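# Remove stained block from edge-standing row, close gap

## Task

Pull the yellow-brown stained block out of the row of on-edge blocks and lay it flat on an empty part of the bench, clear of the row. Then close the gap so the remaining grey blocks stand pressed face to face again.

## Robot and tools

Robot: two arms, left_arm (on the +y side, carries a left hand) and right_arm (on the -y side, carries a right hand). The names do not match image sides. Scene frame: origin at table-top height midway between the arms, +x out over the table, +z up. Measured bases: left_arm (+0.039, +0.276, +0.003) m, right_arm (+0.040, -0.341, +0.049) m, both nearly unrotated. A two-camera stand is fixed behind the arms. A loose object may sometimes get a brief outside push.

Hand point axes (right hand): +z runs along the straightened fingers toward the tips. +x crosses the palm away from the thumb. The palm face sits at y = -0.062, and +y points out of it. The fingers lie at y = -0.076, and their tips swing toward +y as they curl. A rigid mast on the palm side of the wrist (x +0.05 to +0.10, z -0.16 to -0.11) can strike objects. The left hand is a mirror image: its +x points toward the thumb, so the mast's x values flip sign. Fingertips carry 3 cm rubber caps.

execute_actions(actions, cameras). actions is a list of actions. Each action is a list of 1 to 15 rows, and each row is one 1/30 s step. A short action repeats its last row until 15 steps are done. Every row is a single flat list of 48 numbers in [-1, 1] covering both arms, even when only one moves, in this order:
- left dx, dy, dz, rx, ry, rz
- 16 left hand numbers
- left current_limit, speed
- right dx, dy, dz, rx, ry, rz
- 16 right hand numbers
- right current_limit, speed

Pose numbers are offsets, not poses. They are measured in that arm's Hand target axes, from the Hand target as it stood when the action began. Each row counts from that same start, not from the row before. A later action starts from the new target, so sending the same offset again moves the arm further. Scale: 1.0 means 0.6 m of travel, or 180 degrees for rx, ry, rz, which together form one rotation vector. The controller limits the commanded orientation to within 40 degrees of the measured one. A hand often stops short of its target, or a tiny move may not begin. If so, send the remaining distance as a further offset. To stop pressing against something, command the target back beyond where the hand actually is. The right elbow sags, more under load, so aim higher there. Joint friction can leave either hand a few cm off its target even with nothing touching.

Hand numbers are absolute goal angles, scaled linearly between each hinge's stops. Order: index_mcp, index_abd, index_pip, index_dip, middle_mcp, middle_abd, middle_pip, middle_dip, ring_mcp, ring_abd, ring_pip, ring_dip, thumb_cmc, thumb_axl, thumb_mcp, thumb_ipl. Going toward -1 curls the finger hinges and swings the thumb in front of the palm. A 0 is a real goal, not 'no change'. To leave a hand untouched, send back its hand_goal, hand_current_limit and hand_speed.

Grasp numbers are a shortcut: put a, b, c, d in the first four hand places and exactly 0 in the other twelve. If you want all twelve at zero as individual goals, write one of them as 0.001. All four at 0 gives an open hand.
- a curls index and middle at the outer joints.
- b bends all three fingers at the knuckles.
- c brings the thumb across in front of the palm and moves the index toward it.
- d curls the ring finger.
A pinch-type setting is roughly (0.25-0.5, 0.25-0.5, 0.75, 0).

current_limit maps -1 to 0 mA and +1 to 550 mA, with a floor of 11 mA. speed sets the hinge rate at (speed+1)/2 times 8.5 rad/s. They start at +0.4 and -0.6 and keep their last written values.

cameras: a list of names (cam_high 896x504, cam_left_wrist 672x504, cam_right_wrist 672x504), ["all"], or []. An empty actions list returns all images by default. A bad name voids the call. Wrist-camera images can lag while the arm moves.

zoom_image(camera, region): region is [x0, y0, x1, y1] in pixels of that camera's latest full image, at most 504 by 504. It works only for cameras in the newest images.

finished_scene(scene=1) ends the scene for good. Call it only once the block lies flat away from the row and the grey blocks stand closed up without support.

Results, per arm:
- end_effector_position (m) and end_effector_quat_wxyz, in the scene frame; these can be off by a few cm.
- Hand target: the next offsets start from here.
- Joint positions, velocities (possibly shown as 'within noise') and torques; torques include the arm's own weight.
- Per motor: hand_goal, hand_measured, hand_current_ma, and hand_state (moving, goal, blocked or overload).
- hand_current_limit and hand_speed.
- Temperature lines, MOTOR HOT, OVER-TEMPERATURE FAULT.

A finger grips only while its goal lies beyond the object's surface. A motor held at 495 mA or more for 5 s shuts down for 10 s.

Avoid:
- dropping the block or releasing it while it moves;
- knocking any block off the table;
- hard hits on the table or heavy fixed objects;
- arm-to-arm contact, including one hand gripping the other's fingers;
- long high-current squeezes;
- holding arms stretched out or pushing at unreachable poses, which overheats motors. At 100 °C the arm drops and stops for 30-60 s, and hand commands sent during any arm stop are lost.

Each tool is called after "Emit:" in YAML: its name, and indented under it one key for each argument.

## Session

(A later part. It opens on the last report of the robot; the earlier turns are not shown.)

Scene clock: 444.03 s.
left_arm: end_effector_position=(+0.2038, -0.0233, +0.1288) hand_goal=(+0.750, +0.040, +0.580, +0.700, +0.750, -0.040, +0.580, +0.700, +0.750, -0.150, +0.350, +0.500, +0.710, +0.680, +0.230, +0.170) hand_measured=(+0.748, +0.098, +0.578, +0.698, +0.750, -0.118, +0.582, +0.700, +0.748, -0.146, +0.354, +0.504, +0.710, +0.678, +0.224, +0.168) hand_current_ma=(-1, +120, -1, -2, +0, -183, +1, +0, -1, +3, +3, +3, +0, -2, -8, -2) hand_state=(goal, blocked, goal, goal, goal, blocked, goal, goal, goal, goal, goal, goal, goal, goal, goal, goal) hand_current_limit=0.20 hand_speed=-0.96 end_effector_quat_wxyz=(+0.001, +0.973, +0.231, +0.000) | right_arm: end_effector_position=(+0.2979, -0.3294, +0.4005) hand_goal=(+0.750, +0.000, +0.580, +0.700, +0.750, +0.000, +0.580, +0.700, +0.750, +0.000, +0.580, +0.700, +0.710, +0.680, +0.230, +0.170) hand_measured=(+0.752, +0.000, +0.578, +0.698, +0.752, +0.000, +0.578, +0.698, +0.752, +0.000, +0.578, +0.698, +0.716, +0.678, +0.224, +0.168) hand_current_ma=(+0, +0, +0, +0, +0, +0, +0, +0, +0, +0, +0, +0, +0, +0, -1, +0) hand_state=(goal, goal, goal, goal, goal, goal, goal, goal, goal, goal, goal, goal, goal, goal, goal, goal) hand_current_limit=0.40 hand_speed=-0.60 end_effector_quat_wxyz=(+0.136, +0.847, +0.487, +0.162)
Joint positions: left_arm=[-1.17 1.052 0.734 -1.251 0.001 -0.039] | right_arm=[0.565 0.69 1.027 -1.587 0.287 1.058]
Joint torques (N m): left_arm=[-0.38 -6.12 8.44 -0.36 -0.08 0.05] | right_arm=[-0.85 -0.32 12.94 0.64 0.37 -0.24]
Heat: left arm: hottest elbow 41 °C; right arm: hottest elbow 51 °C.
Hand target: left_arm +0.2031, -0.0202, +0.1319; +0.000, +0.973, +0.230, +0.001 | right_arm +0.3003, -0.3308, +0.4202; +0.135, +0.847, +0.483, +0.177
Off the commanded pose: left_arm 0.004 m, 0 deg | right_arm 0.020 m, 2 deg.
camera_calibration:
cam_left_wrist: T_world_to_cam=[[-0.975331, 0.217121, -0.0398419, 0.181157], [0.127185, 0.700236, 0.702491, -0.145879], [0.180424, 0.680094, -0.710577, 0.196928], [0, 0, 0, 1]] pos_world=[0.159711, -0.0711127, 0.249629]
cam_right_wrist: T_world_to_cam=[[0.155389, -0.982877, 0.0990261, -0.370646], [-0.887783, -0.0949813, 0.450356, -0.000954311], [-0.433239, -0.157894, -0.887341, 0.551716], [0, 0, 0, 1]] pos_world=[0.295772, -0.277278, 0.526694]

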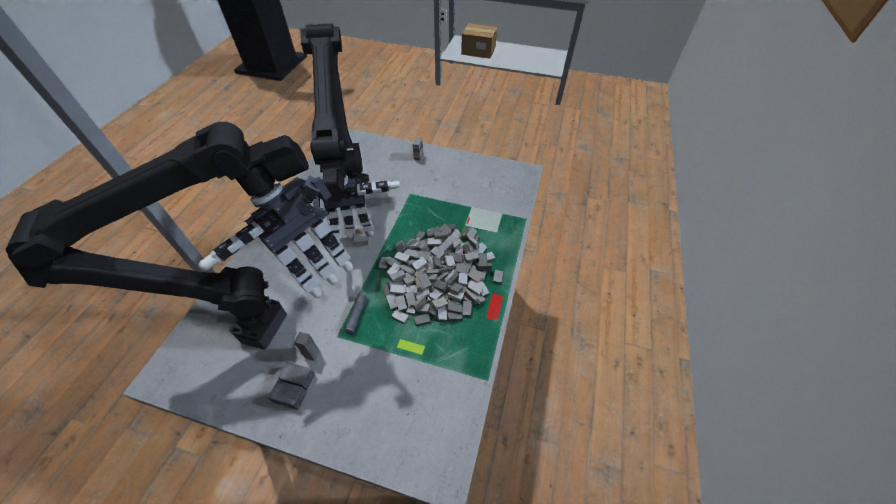

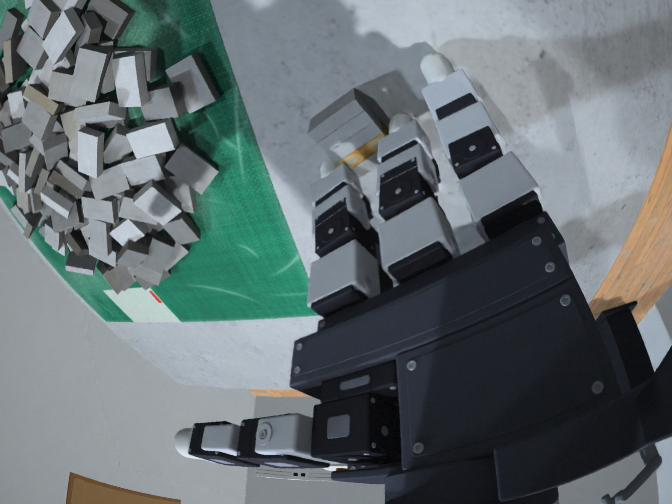

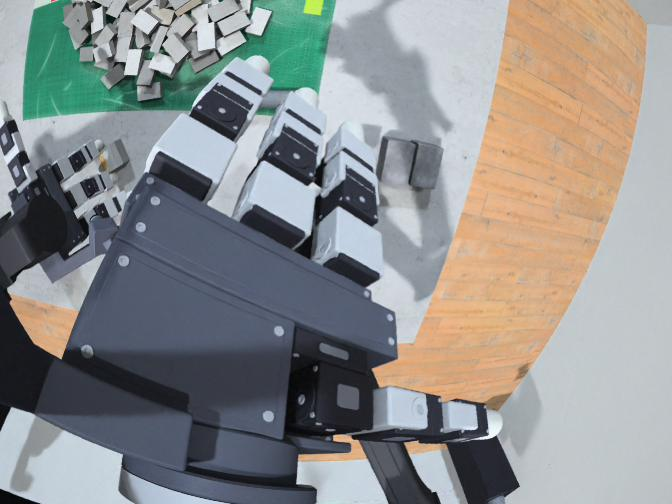

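Emit:
execute_actions:
  actions:
    - [[0,0,0,0,0,0,0.75,0.01,0.58,0.7,0.75,-0.01,0.58,0.7,0.75,-0.15,0.35,0.5,0.71,0.68,0.23,0.17,0.2,-0.96,0,0,0,0,0,0,0,0,0,0,0,0,0,0,0,0,0,0,0,0,0,0,0.4,-0.6]]
    - [[0,0,-0.007,0,0,0,0.75,0.01,0.58,0.7,0.75,-0.01,0.58,0.7,0.75,-0.15,0.35,0.5,0.71,0.68,0.23,0.17,0.2,-0.96,0,0,0,0,0,0,0,0,0,0,0,0,0,0,0,0,0,0,0,0,0,0,0.4,-0.6]]
    - [[0,0,-0.013,0,0,0,0.75,0.01,0.58,0.7,0.75,-0.01,0.58,0.7,0.75,-0.15,0.35,0.5,0.71,0.68,0.23,0.17,0.2,-0.96,0,0,0,0,0,0,0,0,0,0,0,0,0,0,0,0,0,0,0,0,0,0,0.4,-0.6]]
  cameras: ["all"]

Emit:
zoom_image:
  camera: "cam_left_wrist"
  region: [300, 80, 440, 200]

Emit:
zoom_image:
  camera: "cam_right_wrist"
  region: [60, 110, 150, 210]

Emit:
zoom_image:
  camera: "cam_high"
  region: [330, 205, 390, 265]

Scene clock: 453.77 s.
left_arm: end_effector_position=(+0.1999, -0.0150, +0.1275) hand_goal=(+0.750, +0.010, +0.580, +0.700, +0.750, -0.010, +0.580, +0.700, +0.750, -0.150, +0.350, +0.500, +0.710, +0.680, +0.230, +0.170) hand_measured=(+0.750, +0.096, +0.578, +0.698, +0.742, -0.114, +0.576, +0.700, +0.748, -0.146, +0.354, +0.504, +0.710, +0.678, +0.224, +0.168) hand_current_ma=(+0, +205, -1, -1, -9, -270, -3, +0, -1, +3, +3, +3, +0, -2, -8, -2) hand_state=(goal, blocked, goal, goal, goal, blocked, goal, goal, goal, goal, goal, goal, goal, goal, goal, goal) hand_current_limit=0.20 hand_speed=-0.96 end_effector_quat_wxyz=(-0.015, +0.973, +0.231, -0.004) | right_arm: end_effector_position=(+0.2979, -0.3294, +0.4005) hand_goal=(+0.750, +0.000, +0.580, +0.700, +0.750, +0.000, +0.580, +0.700, +0.750, +0.000, +0.580, +0.700, +0.710, +0.680, +0.230, +0.170) hand_measured=(+0.752, +0.000, +0.578, +0.698, +0.752, +0.000, +0.578, +0.698, +0.752, +0.000, +0.578, +0.698, +0.716, +0.678, +0.224, +0.168) hand_current_ma=(+0, +0, +0, +0, +0, +0, +0, +0, +0, +0, +0, +0, +0, +0, -1, +0) hand_state=(goal, goal, goal, goal, goal, goal, goal, goal, goal, goal, goal, goal, goal, goal, goal, goal) hand_current_limit=0.40 hand_speed=-0.60 end_effector_quat_wxyz=(+0.136, +0.847, +0.487, +0.162)
Joint positions: left_arm=[-1.17 1.047 0.734 -1.288 0.001 -0.039] | right_arm=[0.565 0.69 1.027 -1.587 0.287 1.058]
Joint torques (N m): left_arm=[-0.56 -6.36 10.66 -0.5 -0.07 0.04] | right_arm=[-0.67 -0.09 13 0.61 0.37 -0.25]
Heat: left arm: hottest elbow 41 °C; right arm: hottest elbow 51 °C.
Hand target: left_arm +0.2030, -0.0202, +0.1438; +0.000, +0.973, +0.230, +0.000 | right_arm +0.3003, -0.3308, +0.4202; +0.135, +0.847, +0.483, +0.177
Off the commanded pose: left_arm 0.017 m, 2 deg | right_arm 0.020 m, 2 deg.
camera_calibration:
cam_left_wrist: T_world_to_cam=[[-0.97574, 0.217985, -0.0203619, 0.173172], [0.136837, 0.679811, 0.720509, -0.154863], [0.170902, 0.700243, -0.693147, 0.191012], [0, 0, 0, 1]] pos_world=[0.157518, -0.0662261, 0.247506]
cam_right_wrist: T_world_to_cam=[[0.155389, -0.982877, 0.0990261, -0.370646], [-0.887783, -0.0949813, 0.450356, -0.000954311], [-0.433239, -0.157894, -0.887341, 0.551716], [0, 0, 0, 1]] pos_world=[0.295772, -0.277278, 0.526694]

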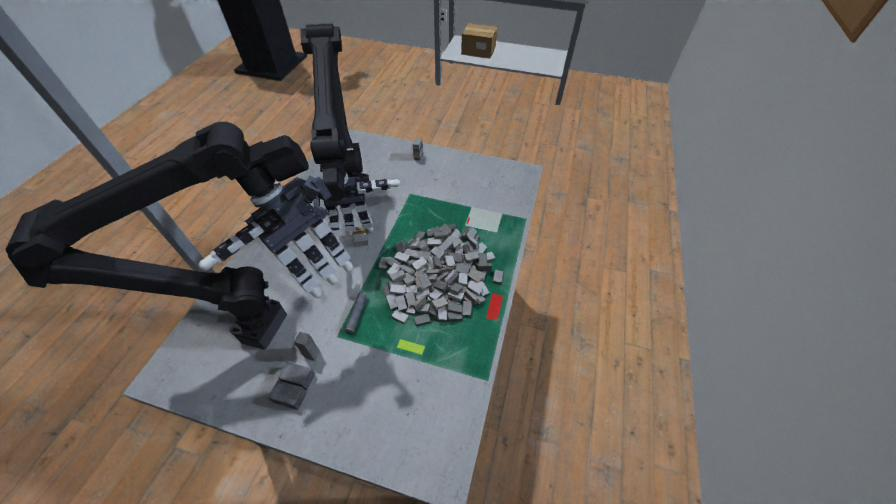

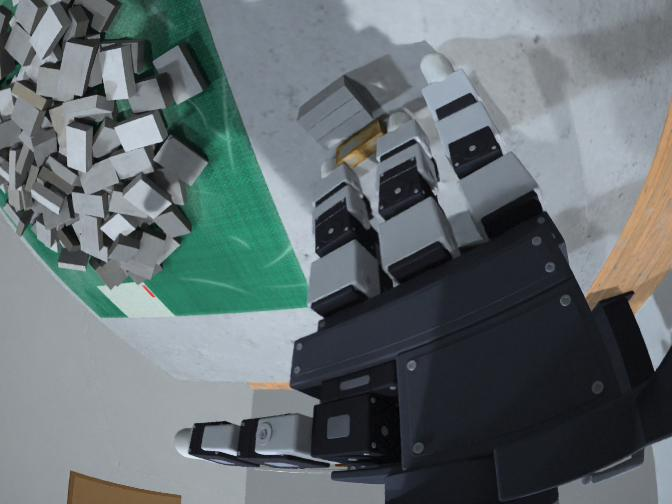

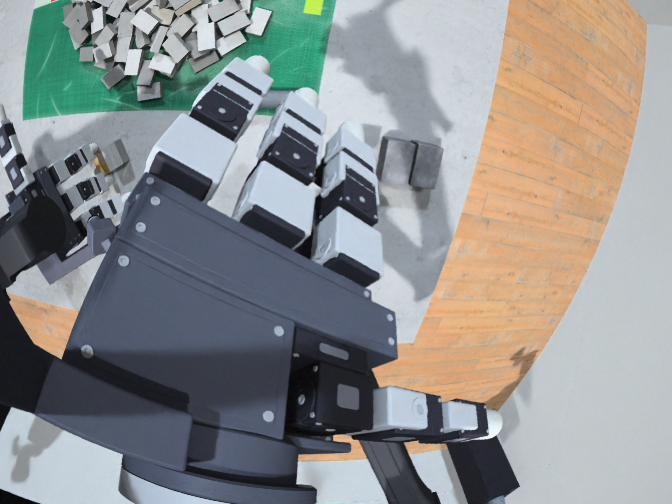

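Scaled by 3.600 from the camera's 672x504 image, which has a finer 960x720 frame.

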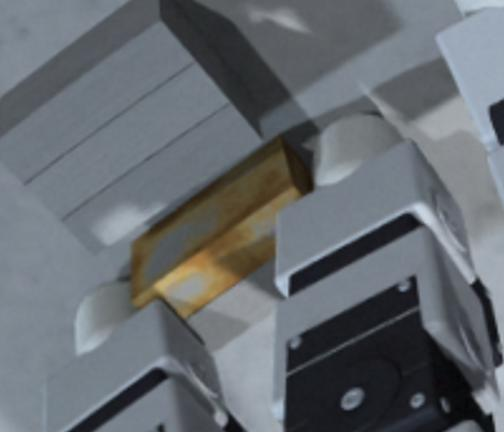

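Scaled by 5.040 from the camera's 672x504 image, which has a finer 960x720 frame.

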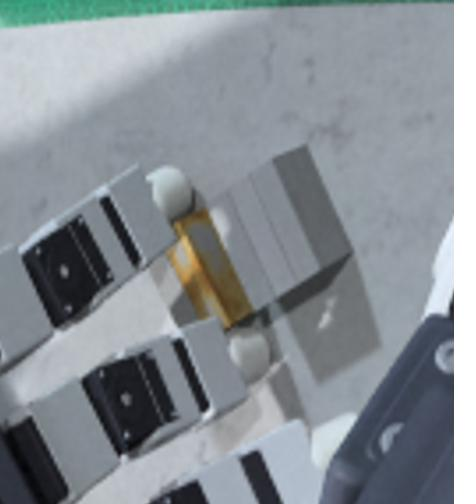

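Scaled by 8.400 from the camera's 896x504 image, which has a finer 1280x720 frame.

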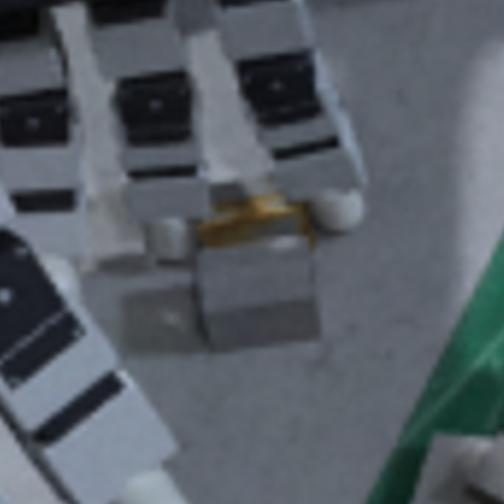

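Emit:
execute_actions:
  actions:
    - [[0,0,0,0,0,0,0.75,0.01,0.58,0.7,0.75,-0.01,0.58,0.7,0.75,-0.15,0.35,0.5,0.71,0.68,0.23,0.17,0.2,-0.96,0,0,0,0,0,0,0,0,0,0,0,0,0,0,0,0,0,0,0,0,0,0,0.4,-0.6]]
    - [[0,0.003,-0.006,0,0,0,0.75,0.01,0.58,0.7,0.75,-0.01,0.58,0.7,0.75,-0.15,0.35,0.5,0.71,0.68,0.23,0.17,0.2,-0.96,0,0,0,0,0,0,0,0,0,0,0,0,0,0,0,0,0,0,0,0,0,0,0.4,-0.6]]
  cameras: ["all"]

Emit:
zoom_image:
  camera: "cam_left_wrist"
  region: [300, 80, 440, 200]

Emit:
zoom_image:
  camera: "cam_right_wrist"
  region: [60, 110, 150, 210]

Emit:
zoom_image:
  camera: "cam_high"
  region: [330, 205, 390, 265]

Scene clock: 460.40 s.
left_arm: end_effector_position=(+0.1989, -0.0129, +0.1268) hand_goal=(+0.750, +0.010, +0.580, +0.700, +0.750, -0.010, +0.580, +0.700, +0.750, -0.150, +0.350, +0.500, +0.710, +0.680, +0.230, +0.170) hand_measured=(+0.750, +0.096, +0.578, +0.698, +0.742, -0.114, +0.576, +0.700, +0.748, -0.146, +0.354, +0.504, +0.710, +0.678, +0.224, +0.168) hand_current_ma=(+0, +205, -1, -1, -9, -270, -3, +0, -1, +3, +3, +3, +0, -2, -8, -2) hand_state=(goal, blocked, goal, goal, goal, blocked, goal, goal, goal, goal, goal, goal, goal, goal, goal, goal) hand_current_limit=0.20 hand_speed=-0.96 end_effector_quat_wxyz=(-0.019, +0.973, +0.231, -0.004) | right_arm: end_effector_position=(+0.2979, -0.3294, +0.4005) hand_goal=(+0.750, +0.000, +0.580, +0.700, +0.750, +0.000, +0.580, +0.700, +0.750, +0.000, +0.580, +0.700, +0.710, +0.680, +0.230, +0.170) hand_measured=(+0.752, +0.000, +0.578, +0.698, +0.752, +0.000, +0.578, +0.698, +0.752, +0.000, +0.578, +0.698, +0.716, +0.678, +0.224, +0.168) hand_current_ma=(+0, +0, +0, +0, +0, +0, +0, +0, +0, +0, +0, +0, +0, +0, -1, +0) hand_state=(goal, goal, goal, goal, goal, goal, goal, goal, goal, goal, goal, goal, goal, goal, goal, goal) hand_current_limit=0.40 hand_speed=-0.60 end_effector_quat_wxyz=(+0.136, +0.847, +0.487, +0.162)
Joint positions: left_arm=[-1.17 1.047 0.734 -1.298 0.001 -0.039] | right_arm=[0.565 0.69 1.027 -1.587 0.287 1.058]
Joint torques (N m): left_arm=[-0.03 -6.07 11.63 -0.51 -0.11 0.06] | right_arm=[-0.62 -0.26 12.96 0.64 0.37 -0.24]
Heat: left arm: hottest elbow 41 °C; right arm: hottest elbow 52 °C.
Hand target: left_arm +0.2038, -0.0218, +0.1474; +0.000, +0.973, +0.230, +0.000 | right_arm +0.3003, -0.3308, +0.4202; +0.135, +0.847, +0.483, +0.177
Off the commanded pose: left_arm 0.023 m, 2 deg | right_arm 0.020 m, 2 deg.
camera_calibration:
cam_left_wrist: T_world_to_cam=[[-0.975802, 0.218161, -0.0146693, 0.170946], [0.139682, 0.67358, 0.725796, -0.156905], [0.168221, 0.706184, -0.687754, 0.189079], [0, 0, 0, 1]] pos_world=[0.15692, -0.0651305, 0.246428]
cam_right_wrist: T_world_to_cam=[[0.155389, -0.982877, 0.0990261, -0.370646], [-0.887783, -0.0949813, 0.450356, -0.000954311], [-0.433239, -0.157894, -0.887341, 0.551716], [0, 0, 0, 1]] pos_world=[0.295772, -0.277278, 0.526694]

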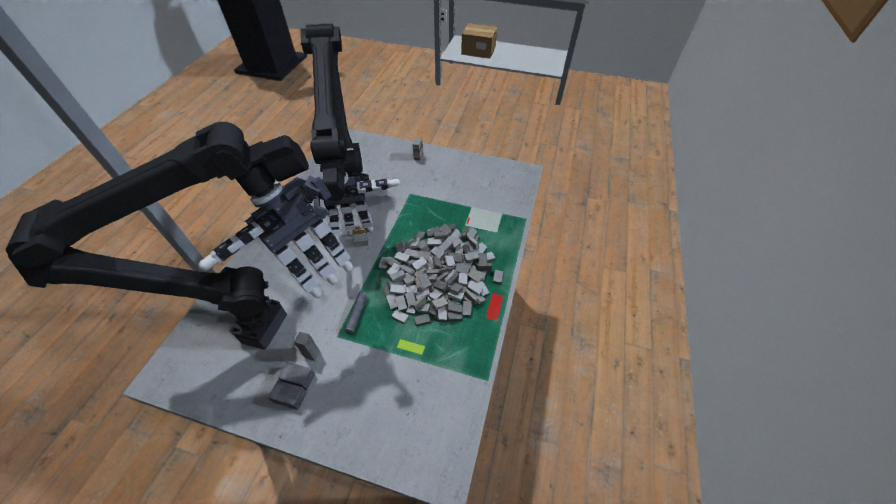

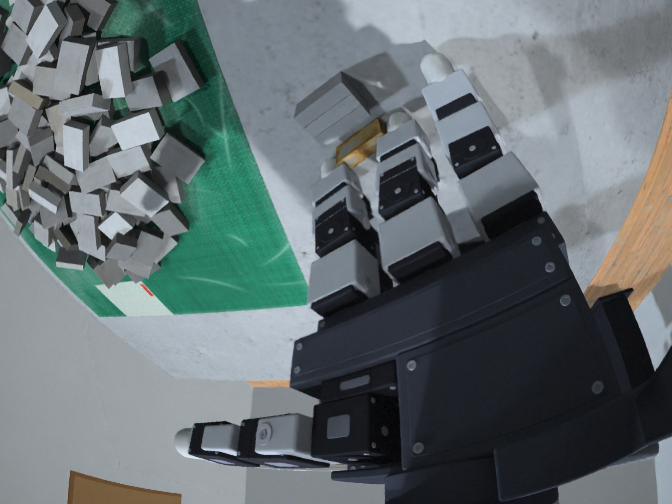

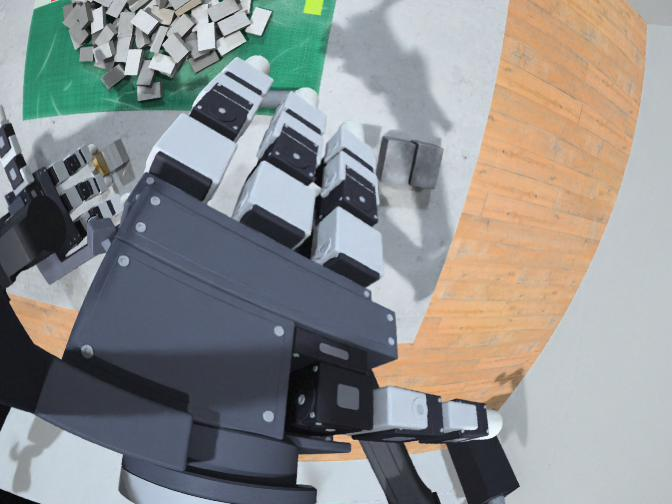

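Scaled by 3.600 from the camera's 672x504 image, which has a finer 960x720 frame.

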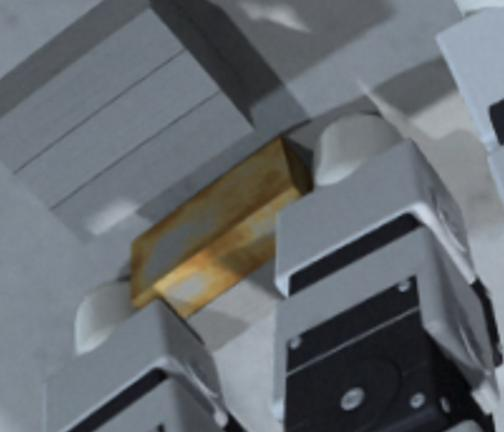

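Scaled by 5.040 from the camera's 672x504 image, which has a finer 960x720 frame.

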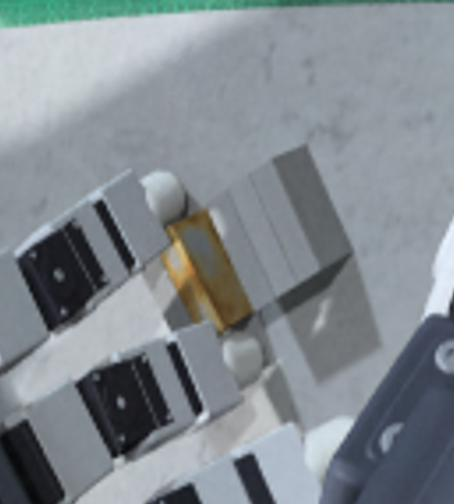

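Scaled by 8.400 from the camera's 896x504 image, which has a finer 1280x720 frame.

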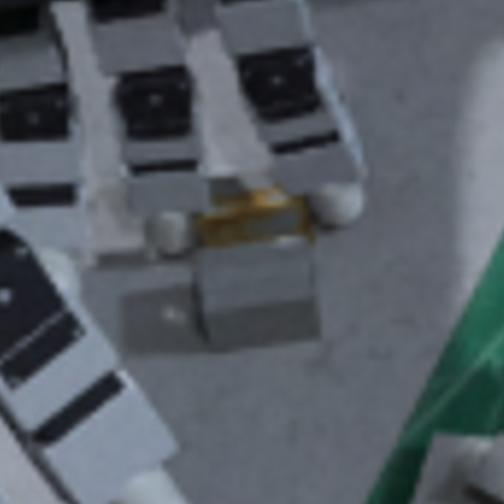

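Emit:
execute_actions:
  actions:
    - [[0,0.004,-0.012,0,0,0,0.75,0.01,0.58,0.7,0.75,-0.01,0.58,0.7,0.75,-0.15,0.35,0.5,0.71,0.68,0.23,0.17,0.2,-0.96,0,0,0,0,0,0,0,0,0,0,0,0,0,0,0,0,0,0,0,0,0,0,0.4,-0.6]]
  cameras: []

Scene clock: 469.47 s.
left_arm: end_effector_position=(+0.1969, -0.0086, +0.1254) hand_goal=(+0.750, +0.010, +0.580, +0.700, +0.750, -0.010, +0.580, +0.700, +0.750, -0.150, +0.350, +0.500, +0.710, +0.680, +0.230, +0.170) hand_measured=(+0.750, +0.096, +0.578, +0.698, +0.742, -0.114, +0.576, +0.700, +0.748, -0.146, +0.354, +0.504, +0.710, +0.678, +0.224, +0.168) hand_current_ma=(+0, +205, -1, -1, -9, -270, -3, +0, -1, +3, +3, +3, +0, -2, -8, -2) hand_state=(goal, blocked, goal, goal, goal, blocked, goal, goal, goal, goal, goal, goal, goal, goal, goal, goal) hand_current_limit=0.20 hand_speed=-0.96 end_effector_quat_wxyz=(-0.029, +0.972, +0.231, -0.006) | right_arm: end_effector_position=(+0.2979, -0.3294, +0.4005) hand_goal=(+0.750, +0.000, +0.580, +0.700, +0.750, +0.000, +0.580, +0.700, +0.750, +0.000, +0.580, +0.700, +0.710, +0.680, +0.230, +0.170) hand_measured=(+0.752, +0.000, +0.578, +0.698, +0.752, +0.000, +0.578, +0.698, +0.752, +0.000, +0.578, +0.698, +0.716, +0.678, +0.224, +0.168) hand_current_ma=(+0, +0, +0, +0, +0, +0, +0, +0, +0, +0, +0, +0, +0, +0, -1, +0) hand_state=(goal, goal, goal, goal, goal, goal, goal, goal, goal, goal, goal, goal, goal, goal, goal, goal) hand_current_limit=0.40 hand_speed=-0.60 end_effector_quat_wxyz=(+0.136, +0.847, +0.487, +0.162)
Joint positions: left_arm=[-1.17 1.047 0.734 -1.317 0.001 -0.039] | right_arm=[0.565 0.69 1.027 -1.587 0.287 1.058]
Joint torques (N m): left_arm=[-0.26 -6.53 13.29 -0.59 -0.11 0.06] | right_arm=[-0.73 -0.32 12.97 0.55 0.37 -0.23]
Heat: left arm: hottest elbow 42 °C; right arm: hottest elbow 52 °C.
Hand target: left_arm +0.2048, -0.0240, +0.1547; +0.000, +0.973, +0.230, +0.000 | right_arm +0.3003, -0.3308, +0.4202; +0.135, +0.847, +0.483, +0.177
Off the commanded pose: left_arm 0.034 m, 3 deg | right_arm 0.020 m, 2 deg.
No camera images: "cameras" was empty.

Emit:
execute_actions:
  actions:
    - [[0,0.003,-0.012,0,0,0,0.75,0.01,0.58,0.7,0.75,-0.01,0.58,0.7,0.75,-0.15,0.35,0.5,0.71,0.68,0.23,0.17,0.2,-0.96,0,0,0,0,0,0,0,0,0,0,0,0,0,0,0,0,0,0,0,0,0,0,0.4,-0.6]]
  cameras: ["all"]

Emit:
zoom_image:
  camera: "cam_left_wrist"
  region: [280, 60, 440, 200]

Emit:
zoom_image:
  camera: "cam_right_wrist"
  region: [60, 110, 150, 210]

Scene clock: 474.83 s.
left_arm: end_effector_position=(+0.1974, -0.0097, +0.1312) hand_goal=(+0.750, +0.010, +0.580, +0.700, +0.750, -0.010, +0.580, +0.700, +0.750, -0.150, +0.350, +0.500, +0.710, +0.680, +0.230, +0.170) hand_measured=(+0.750, +0.096, +0.578, +0.698, +0.742, -0.114, +0.576, +0.700, +0.748, -0.146, +0.354, +0.504, +0.710, +0.678, +0.224, +0.168) hand_current_ma=(+0, +205, -1, -1, -9, -270, -3, +0, -1, +3, +3, +3, +0, -2, -8, -2) hand_state=(goal, blocked, goal, goal, goal, blocked, goal, goal, goal, goal, goal, goal, goal, goal, goal, goal) hand_current_limit=0.20 hand_speed=-0.96 end_effector_quat_wxyz=(-0.030, +0.972, +0.231, -0.006) | right_arm: end_effector_position=(+0.2979, -0.3294, +0.4005) hand_goal=(+0.750, +0.000, +0.580, +0.700, +0.750, +0.000, +0.580, +0.700, +0.750, +0.000, +0.580, +0.700, +0.710, +0.680, +0.230, +0.170) hand_measured=(+0.752, +0.000, +0.578, +0.698, +0.752, +0.000, +0.578, +0.698, +0.752, +0.000, +0.578, +0.698, +0.716, +0.678, +0.224, +0.168) hand_current_ma=(+0, +0, +0, +0, +0, +0, +0, +0, +0, +0, +0, +0, +0, +0, -1, +0) hand_state=(goal, goal, goal, goal, goal, goal, goal, goal, goal, goal, goal, goal, goal, goal, goal, goal) hand_current_limit=0.40 hand_speed=-0.60 end_effector_quat_wxyz=(+0.136, +0.847, +0.487, +0.162)
Joint positions: left_arm=[-1.17 1.047 0.751 -1.336 0.001 -0.039] | right_arm=[0.565 0.69 1.027 -1.587 0.287 1.058]
Joint torques (N m): left_arm=[-0.5 -6.36 13.64 -0.59 -0.07 0.06] | right_arm=[-0.73 -0.32 12.96 0.59 0.37 -0.23]
Heat: left arm: hottest elbow 43 °C; right arm: hottest elbow 52 °C.
Hand target: left_arm +0.2057, -0.0256, +0.1619; +0.000, +0.973, +0.230, +0.000 | right_arm +0.3003, -0.3308, +0.4202; +0.135, +0.847, +0.483, +0.177
Off the commanded pose: left_arm 0.035 m, 4 deg | right_arm 0.020 m, 2 deg.
camera_calibration:
cam_left_wrist: T_world_to_cam=[[-0.975881, 0.218293, -0.00181129, 0.167226], [0.146134, 0.659412, 0.737442, -0.165078], [0.162173, 0.719391, -0.675408, 0.189871], [0, 0, 0, 1]] pos_world=[0.156524, -0.0642413, 0.250279]
cam_right_wrist: T_world_to_cam=[[0.155389, -0.982877, 0.0990261, -0.370646], [-0.887783, -0.0949813, 0.450356, -0.000954311], [-0.433239, -0.157894, -0.887341, 0.551716], [0, 0, 0, 1]] pos_world=[0.295772, -0.277278, 0.526694]

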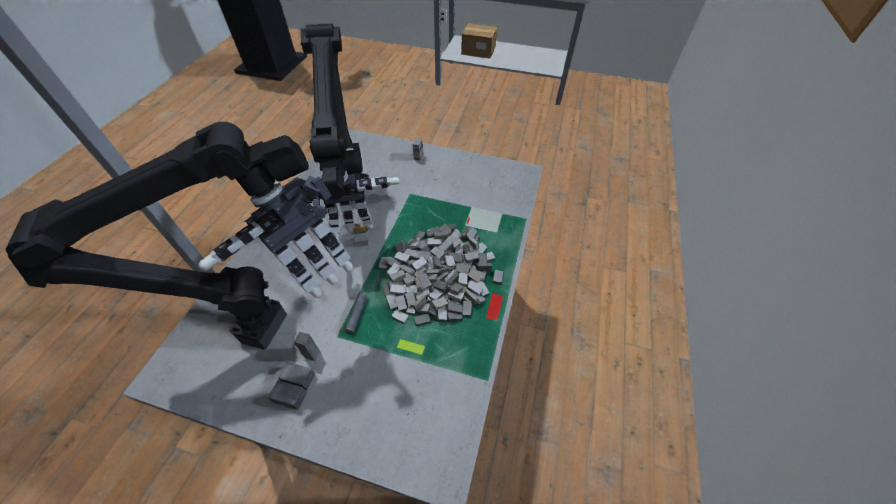

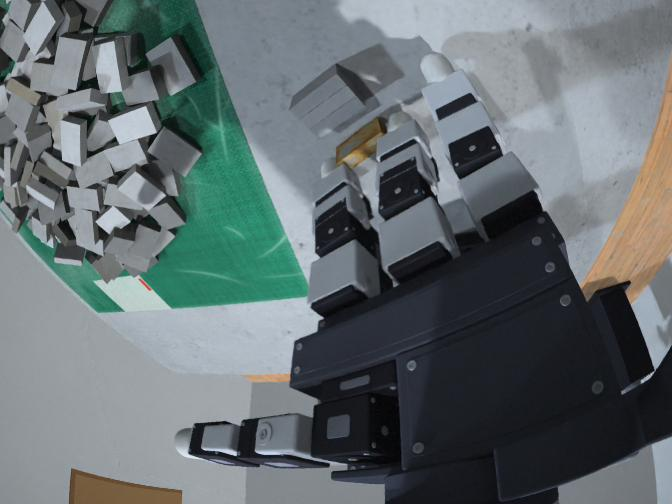

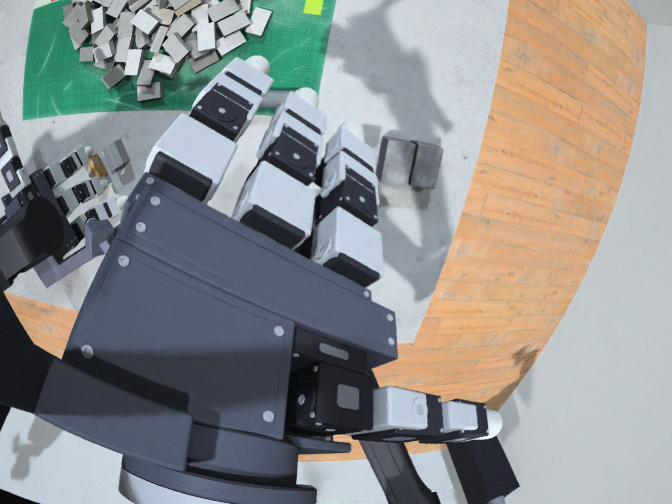

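Scaled by 3.150 from the camera's 672x504 image, which has a finer 960x720 frame.

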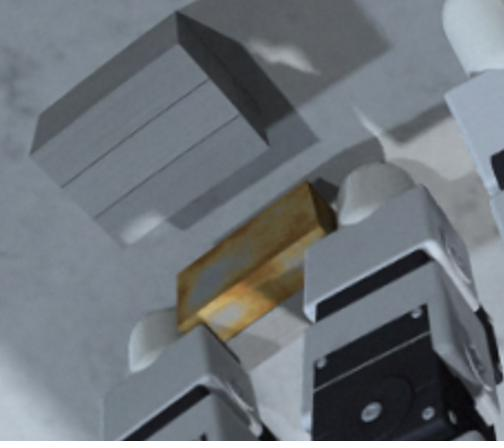

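Scaled by 5.040 from the camera's 672x504 image, which has a finer 960x720 frame.

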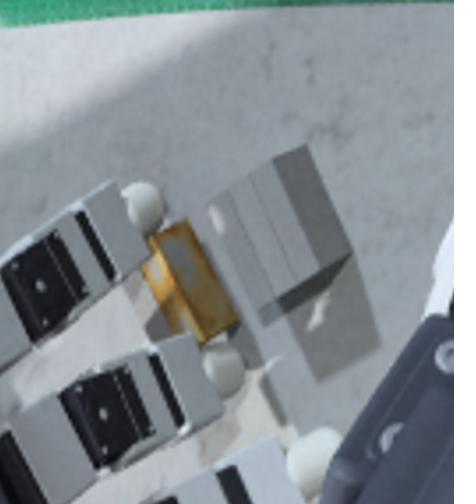

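Emit:
execute_actions:
  actions:
    - [[0,0,-0.012,0,0,0,0.75,0.01,0.58,0.7,0.75,-0.01,0.58,0.7,0.75,-0.15,0.35,0.5,0.71,0.68,0.23,0.17,0.2,-0.96,0,0,0,0,0,0,0,0,0,0,0,0,0,0,0,0,0,0,0,0,0,0,0.4,-0.6]]
    - [[0,0,-0.012,0,0,0,0.75,0.01,0.58,0.7,0.75,-0.01,0.58,0.7,0.75,-0.15,0.35,0.5,0.71,0.68,0.23,0.17,0.2,-0.96,0,0,0,0,0,0,0,0,0,0,0,0,0,0,0,0,0,0,0,0,0,0,0.4,-0.6]]
  cameras: ["all"]

Emit:
zoom_image:
  camera: "cam_left_wrist"
  region: [280, 60, 440, 200]

Emit:
zoom_image:
  camera: "cam_right_wrist"
  region: [50, 110, 150, 210]

Emit:
zoom_image:
  camera: "cam_high"
  region: [330, 195, 390, 255]

Scene clock: 480.93 s.
left_arm: end_effector_position=(+0.1978, -0.0104, +0.1450) hand_goal=(+0.750, +0.010, +0.580, +0.700, +0.750, -0.010, +0.580, +0.700, +0.750, -0.150, +0.350, +0.500, +0.710, +0.680, +0.230, +0.170) hand_measured=(+0.750, +0.096, +0.578, +0.698, +0.742, -0.114, +0.576, +0.700, +0.748, -0.146, +0.354, +0.504, +0.710, +0.678, +0.224, +0.168) hand_current_ma=(+0, +205, -1, -1, -9, -270, -3, +0, -1, +3, +3, +3, +0, -2, -8, -2) hand_state=(goal, blocked, goal, goal, goal, blocked, goal, goal, goal, goal, goal, goal, goal, goal, goal, goal) hand_current_limit=0.20 hand_speed=-0.96 end_effector_quat_wxyz=(-0.030, +0.972, +0.231, -0.007) | right_arm: end_effector_position=(+0.2979, -0.3294, +0.4005) hand_goal=(+0.750, +0.000, +0.580, +0.700, +0.750, +0.000, +0.580, +0.700, +0.750, +0.000, +0.580, +0.700, +0.710, +0.680, +0.230, +0.170) hand_measured=(+0.752, +0.000, +0.578, +0.698, +0.752, +0.000, +0.578, +0.698, +0.752, +0.000, +0.578, +0.698, +0.716, +0.678, +0.224, +0.168) hand_current_ma=(+0, +0, +0, +0, +0, +0, +0, +0, +0, +0, +0, +0, +0, +0, -1, +0) hand_state=(goal, goal, goal, goal, goal, goal, goal, goal, goal, goal, goal, goal, goal, goal, goal, goal) hand_current_limit=0.40 hand_speed=-0.60 end_effector_quat_wxyz=(+0.136, +0.847, +0.487, +0.162)
Joint positions: left_arm=[-1.17 1.038 0.783 -1.378 0.001 -0.039] | right_arm=[0.565 0.69 1.027 -1.587 0.287 1.058]
Joint torques (N m): left_arm=[-0.44 -6.48 13.85 -0.42 -0.09 0.04] | right_arm=[-0.62 -0.15 12.96 0.58 0.36 -0.24]
Heat: left arm: hottest elbow 45 °C; right arm: hottest elbow 52 °C.
Hand target: left_arm +0.2056, -0.0255, +0.1762; +0.000, +0.973, +0.230, +0.000 | right_arm +0.3003, -0.3308, +0.4202; +0.135, +0.847, +0.483, +0.177
Off the commanded pose: left_arm 0.036 m, 4 deg | right_arm 0.020 m, 2 deg.
camera_calibration:
cam_left_wrist: T_world_to_cam=[[-0.975876, 0.218323, -0.00109462, 0.16765], [0.146509, 0.658577, 0.738114, -0.174939], [0.161868, 0.720147, -0.674675, 0.199613], [0, 0, 0, 1]] pos_world=[0.156925, -0.0651419, 0.263982]
cam_right_wrist: T_world_to_cam=[[0.155389, -0.982877, 0.0990261, -0.370646], [-0.887783, -0.0949813, 0.450356, -0.000954311], [-0.433239, -0.157894, -0.887341, 0.551716], [0, 0, 0, 1]] pos_world=[0.295772, -0.277278, 0.526694]

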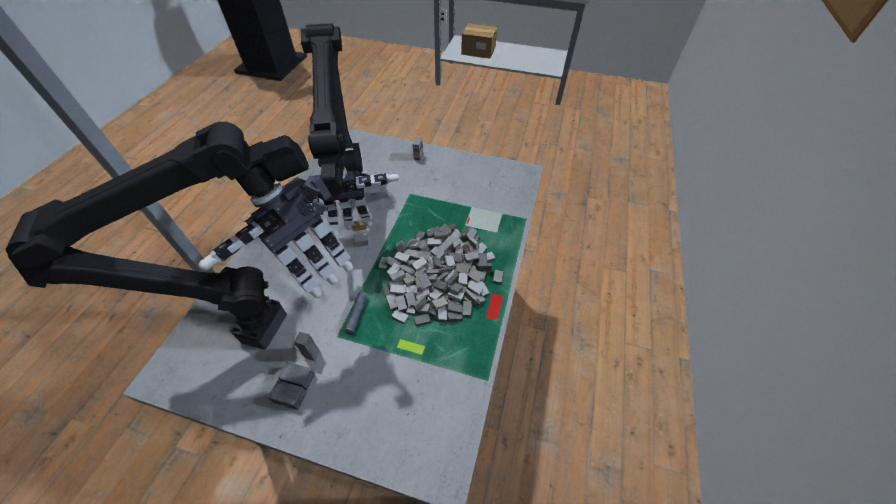

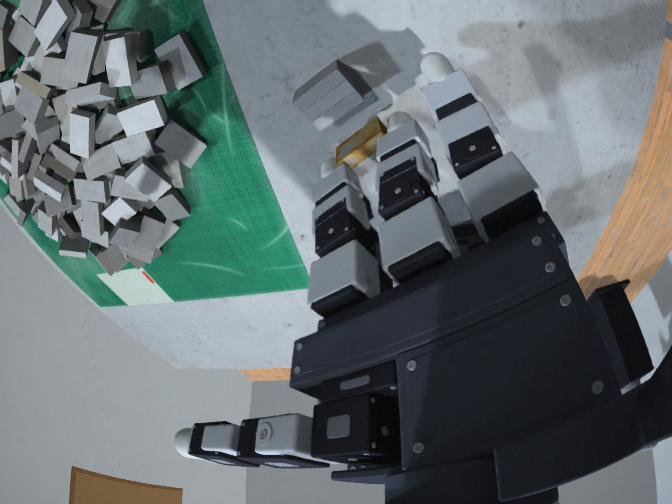

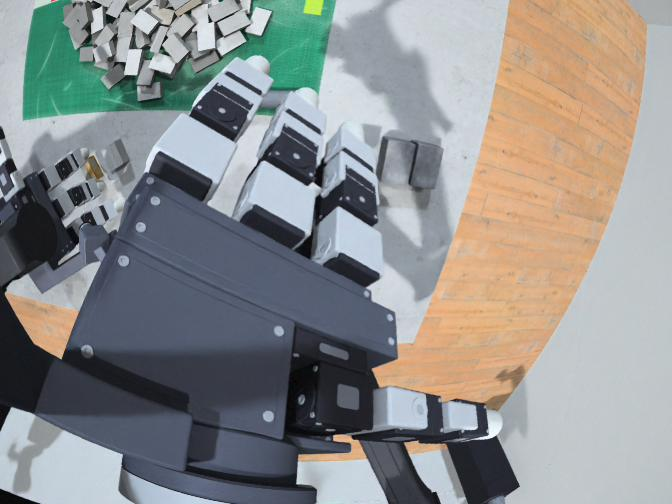

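Scaled by 3.150 from the camera's 672x504 image, which has a finer 960x720 frame.

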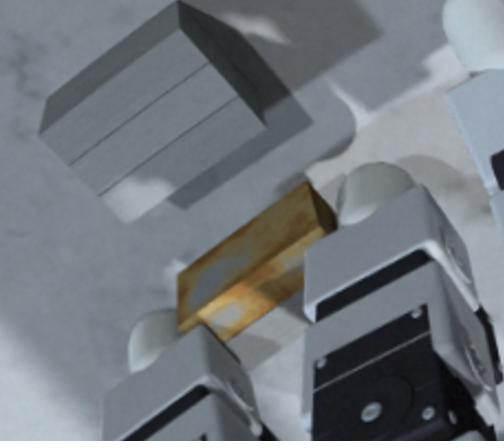

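Scaled by 5.040 from the camera's 672x504 image, which has a finer 960x720 frame.

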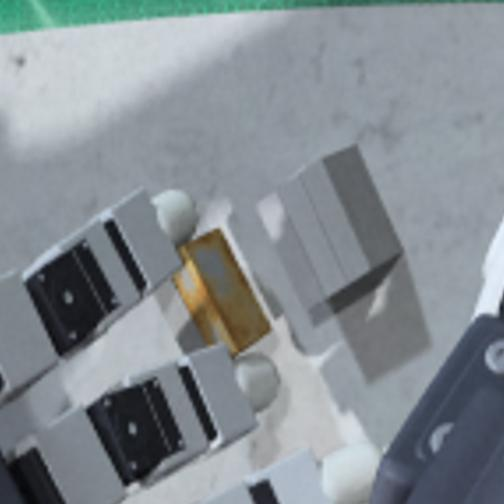

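Scaled by 8.400 from the camera's 896x504 image, which has a finer 1280x720 frame.

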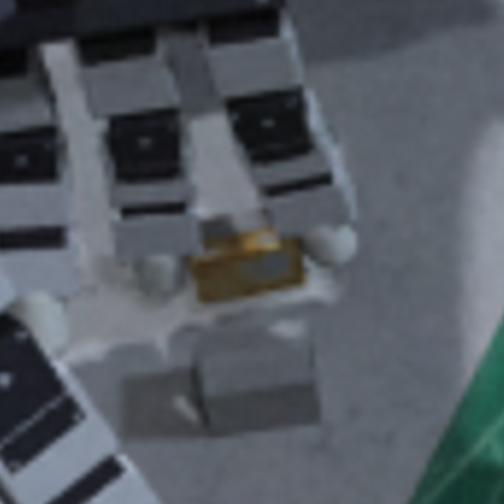

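Emit:
execute_actions:
  actions:
    - [[0,0,-0.02,0,0,0,0.75,0.01,0.58,0.7,0.75,-0.01,0.58,0.7,0.75,-0.15,0.35,0.5,0.71,0.68,0.23,0.17,0.2,-0.96,0,0,0,0,0,0,0,0,0,0,0,0,0,0,0,0,0,0,0,0,0,0,0.4,-0.6]]
    - [[0,0,-0.03,0,0,0,0.75,0.01,0.58,0.7,0.75,-0.01,0.58,0.7,0.75,-0.15,0.35,0.5,0.71,0.68,0.23,0.17,0.2,-0.96,0,0,0,0,0,0,0,0,0,0,0,0,0,0,0,0,0,0,0,0,0,0,0.4,-0.6]]
    - [[0,0,-0.025,0,0,0,0.75,0.01,0.58,0.7,0.75,-0.01,0.58,0.7,0.75,-0.15,0.35,0.5,0.71,0.68,0.23,0.17,0.2,-0.96,0,0,0,0,0,0,0,0,0,0,0,0,0,0,0,0,0,0,0,0,0,0,0.4,-0.6]]
  cameras: ["all"]

Emit:
zoom_image:
  camera: "cam_left_wrist"
  region: [280, 50, 440, 190]

Emit:
zoom_image:
  camera: "cam_right_wrist"
  region: [50, 110, 150, 210]

Emit:
zoom_image:
  camera: "cam_high"
  region: [330, 195, 390, 255]

Scene clock: 493.90 s.
left_arm: end_effector_position=(+0.1992, -0.0135, +0.1896) hand_goal=(+0.750, +0.010, +0.580, +0.700, +0.750, -0.010, +0.580, +0.700, +0.750, -0.150, +0.350, +0.500, +0.710, +0.680, +0.230, +0.170) hand_measured=(+0.750, +0.096, +0.578, +0.698, +0.742, -0.114, +0.576, +0.700, +0.748, -0.146, +0.354, +0.504, +0.710, +0.678, +0.224, +0.168) hand_current_ma=(+0, +205, -1, -1, -9, -270, -3, +0, -1, +3, +3, +3, +0, -2, -8, -2) hand_state=(goal, blocked, goal, goal, goal, blocked, goal, goal, goal, goal, goal, goal, goal, goal, goal, goal) hand_current_limit=0.20 hand_speed=-0.96 end_effector_quat_wxyz=(-0.030, +0.972, +0.231, -0.006) | right_arm: end_effector_position=(+0.2979, -0.3294, +0.4005) hand_goal=(+0.750, +0.000, +0.580, +0.700, +0.750, +0.000, +0.580, +0.700, +0.750, +0.000, +0.580, +0.700, +0.710, +0.680, +0.230, +0.170) hand_measured=(+0.752, +0.000, +0.578, +0.698, +0.752, +0.000, +0.578, +0.698, +0.752, +0.000, +0.578, +0.698, +0.716, +0.678, +0.224, +0.168) hand_current_ma=(+0, +0, +0, +0, +0, +0, +0, +0, +0, +0, +0, +0, +0, +0, -1, +0) hand_state=(goal, goal, goal, goal, goal, goal, goal, goal, goal, goal, goal, goal, goal, goal, goal, goal) hand_current_limit=0.40 hand_speed=-0.60 end_effector_quat_wxyz=(+0.136, +0.847, +0.487, +0.162)
Joint positions: left_arm=[-1.17 1.021 0.891 -1.502 0.001 -0.039] | right_arm=[0.565 0.69 1.027 -1.587 0.287 1.058]
Joint torques (N m): left_arm=[-0.09 -6.48 14.11 -0.54 -0.11 0.04] | right_arm=[-0.67 -0.44 12.93 0.55 0.36 -0.24]
Motor temperatures (°C): left_arm=[25 27 49 23 21 24] | right_arm=[32 32 52 24 22 25]
Heat: left arm: hottest elbow 49 °C; right arm: hottest elbow 52 °C.
Hand target: left_arm +0.2056, -0.0257, +0.2213; +0.000, +0.973, +0.230, +0.000 | right_arm +0.3003, -0.3308, +0.4202; +0.135, +0.847, +0.483, +0.177
Off the commanded pose: left_arm 0.034 m, 4 deg | right_arm 0.020 m, 2 deg.
camera_calibration:
cam_left_wrist: T_world_to_cam=[[-0.975881, 0.218293, -0.00181129, 0.169918], [0.146134, 0.659412, 0.737442, -0.205902], [0.162173, 0.719391, -0.675408, 0.231757], [0, 0, 0, 1]] pos_world=[0.158324, -0.0680413, 0.308679]
cam_right_wrist: T_world_to_cam=[[0.155389, -0.982877, 0.0990261, -0.370646], [-0.887783, -0.0949813, 0.450356, -0.000954311], [-0.433239, -0.157894, -0.887341, 0.551716], [0, 0, 0, 1]] pos_world=[0.295772, -0.277278, 0.526694]

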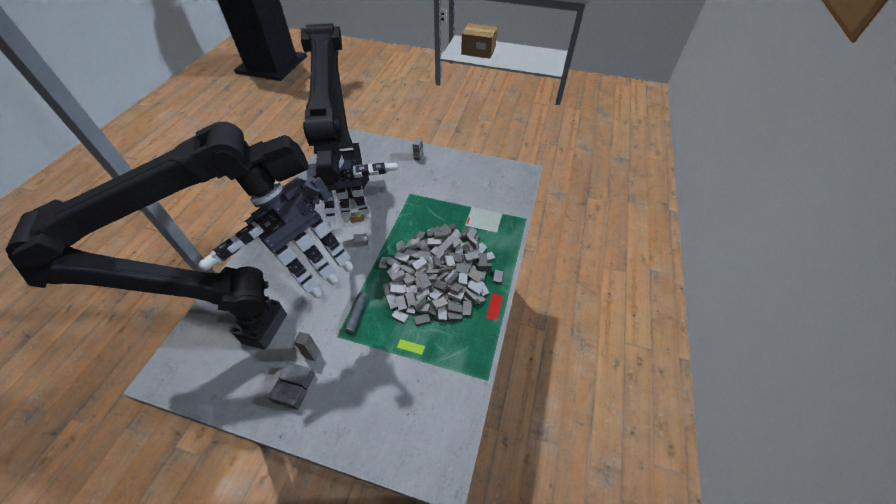

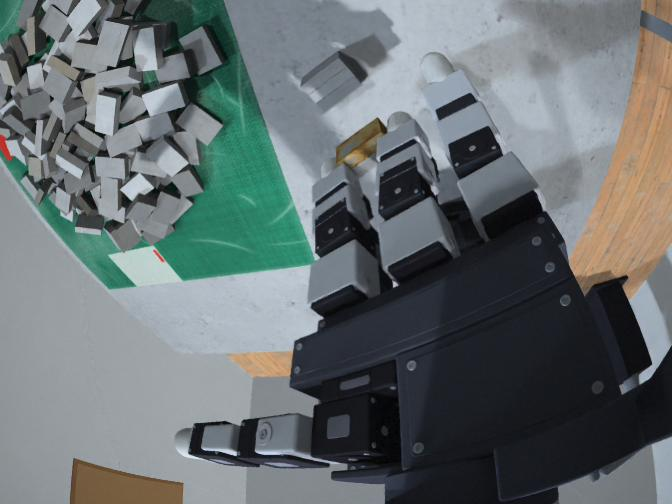

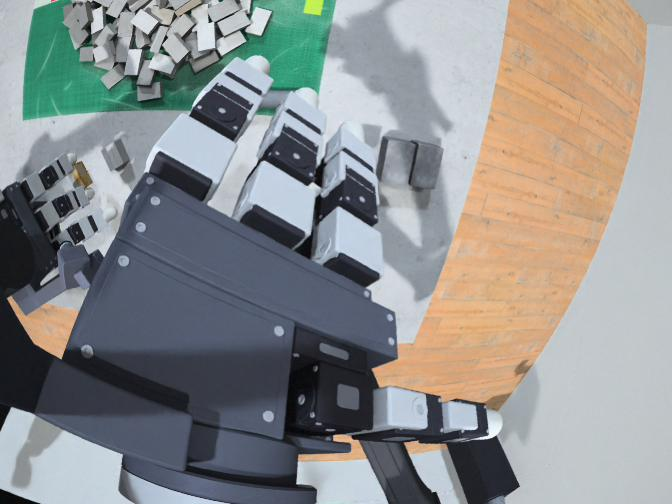

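Scaled by 3.150 from the camera's 672x504 image, which has a finer 960x720 frame.

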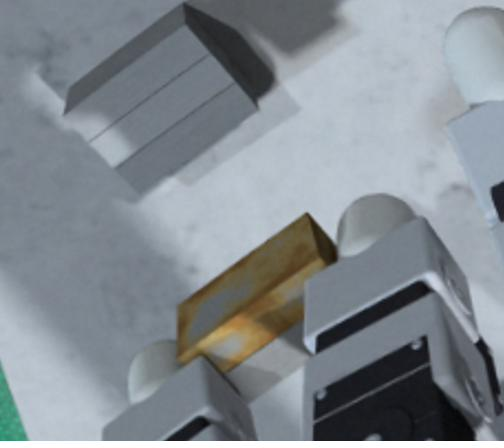

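Scaled by 5.040 from the camera's 672x504 image, which has a finer 960x720 frame.

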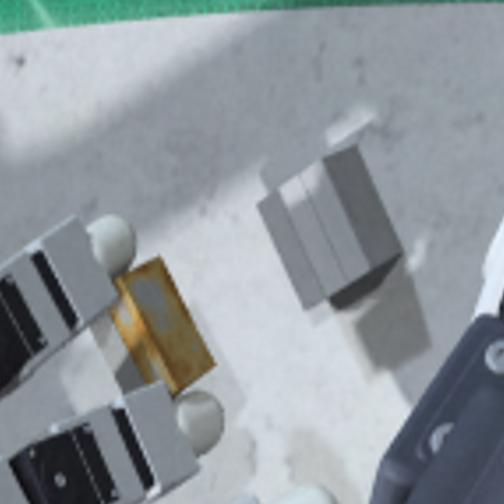

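Scaled by 8.400 from the camera's 896x504 image, which has a finer 1280x720 frame.

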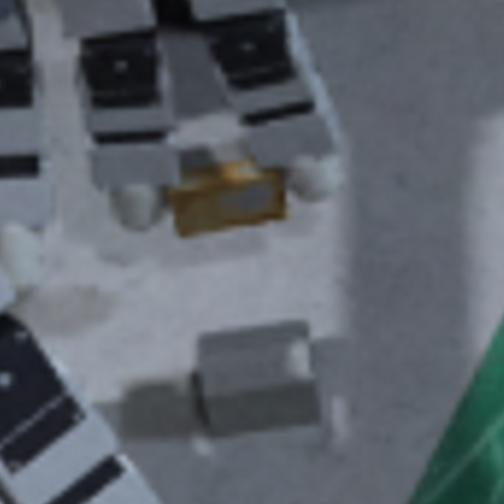

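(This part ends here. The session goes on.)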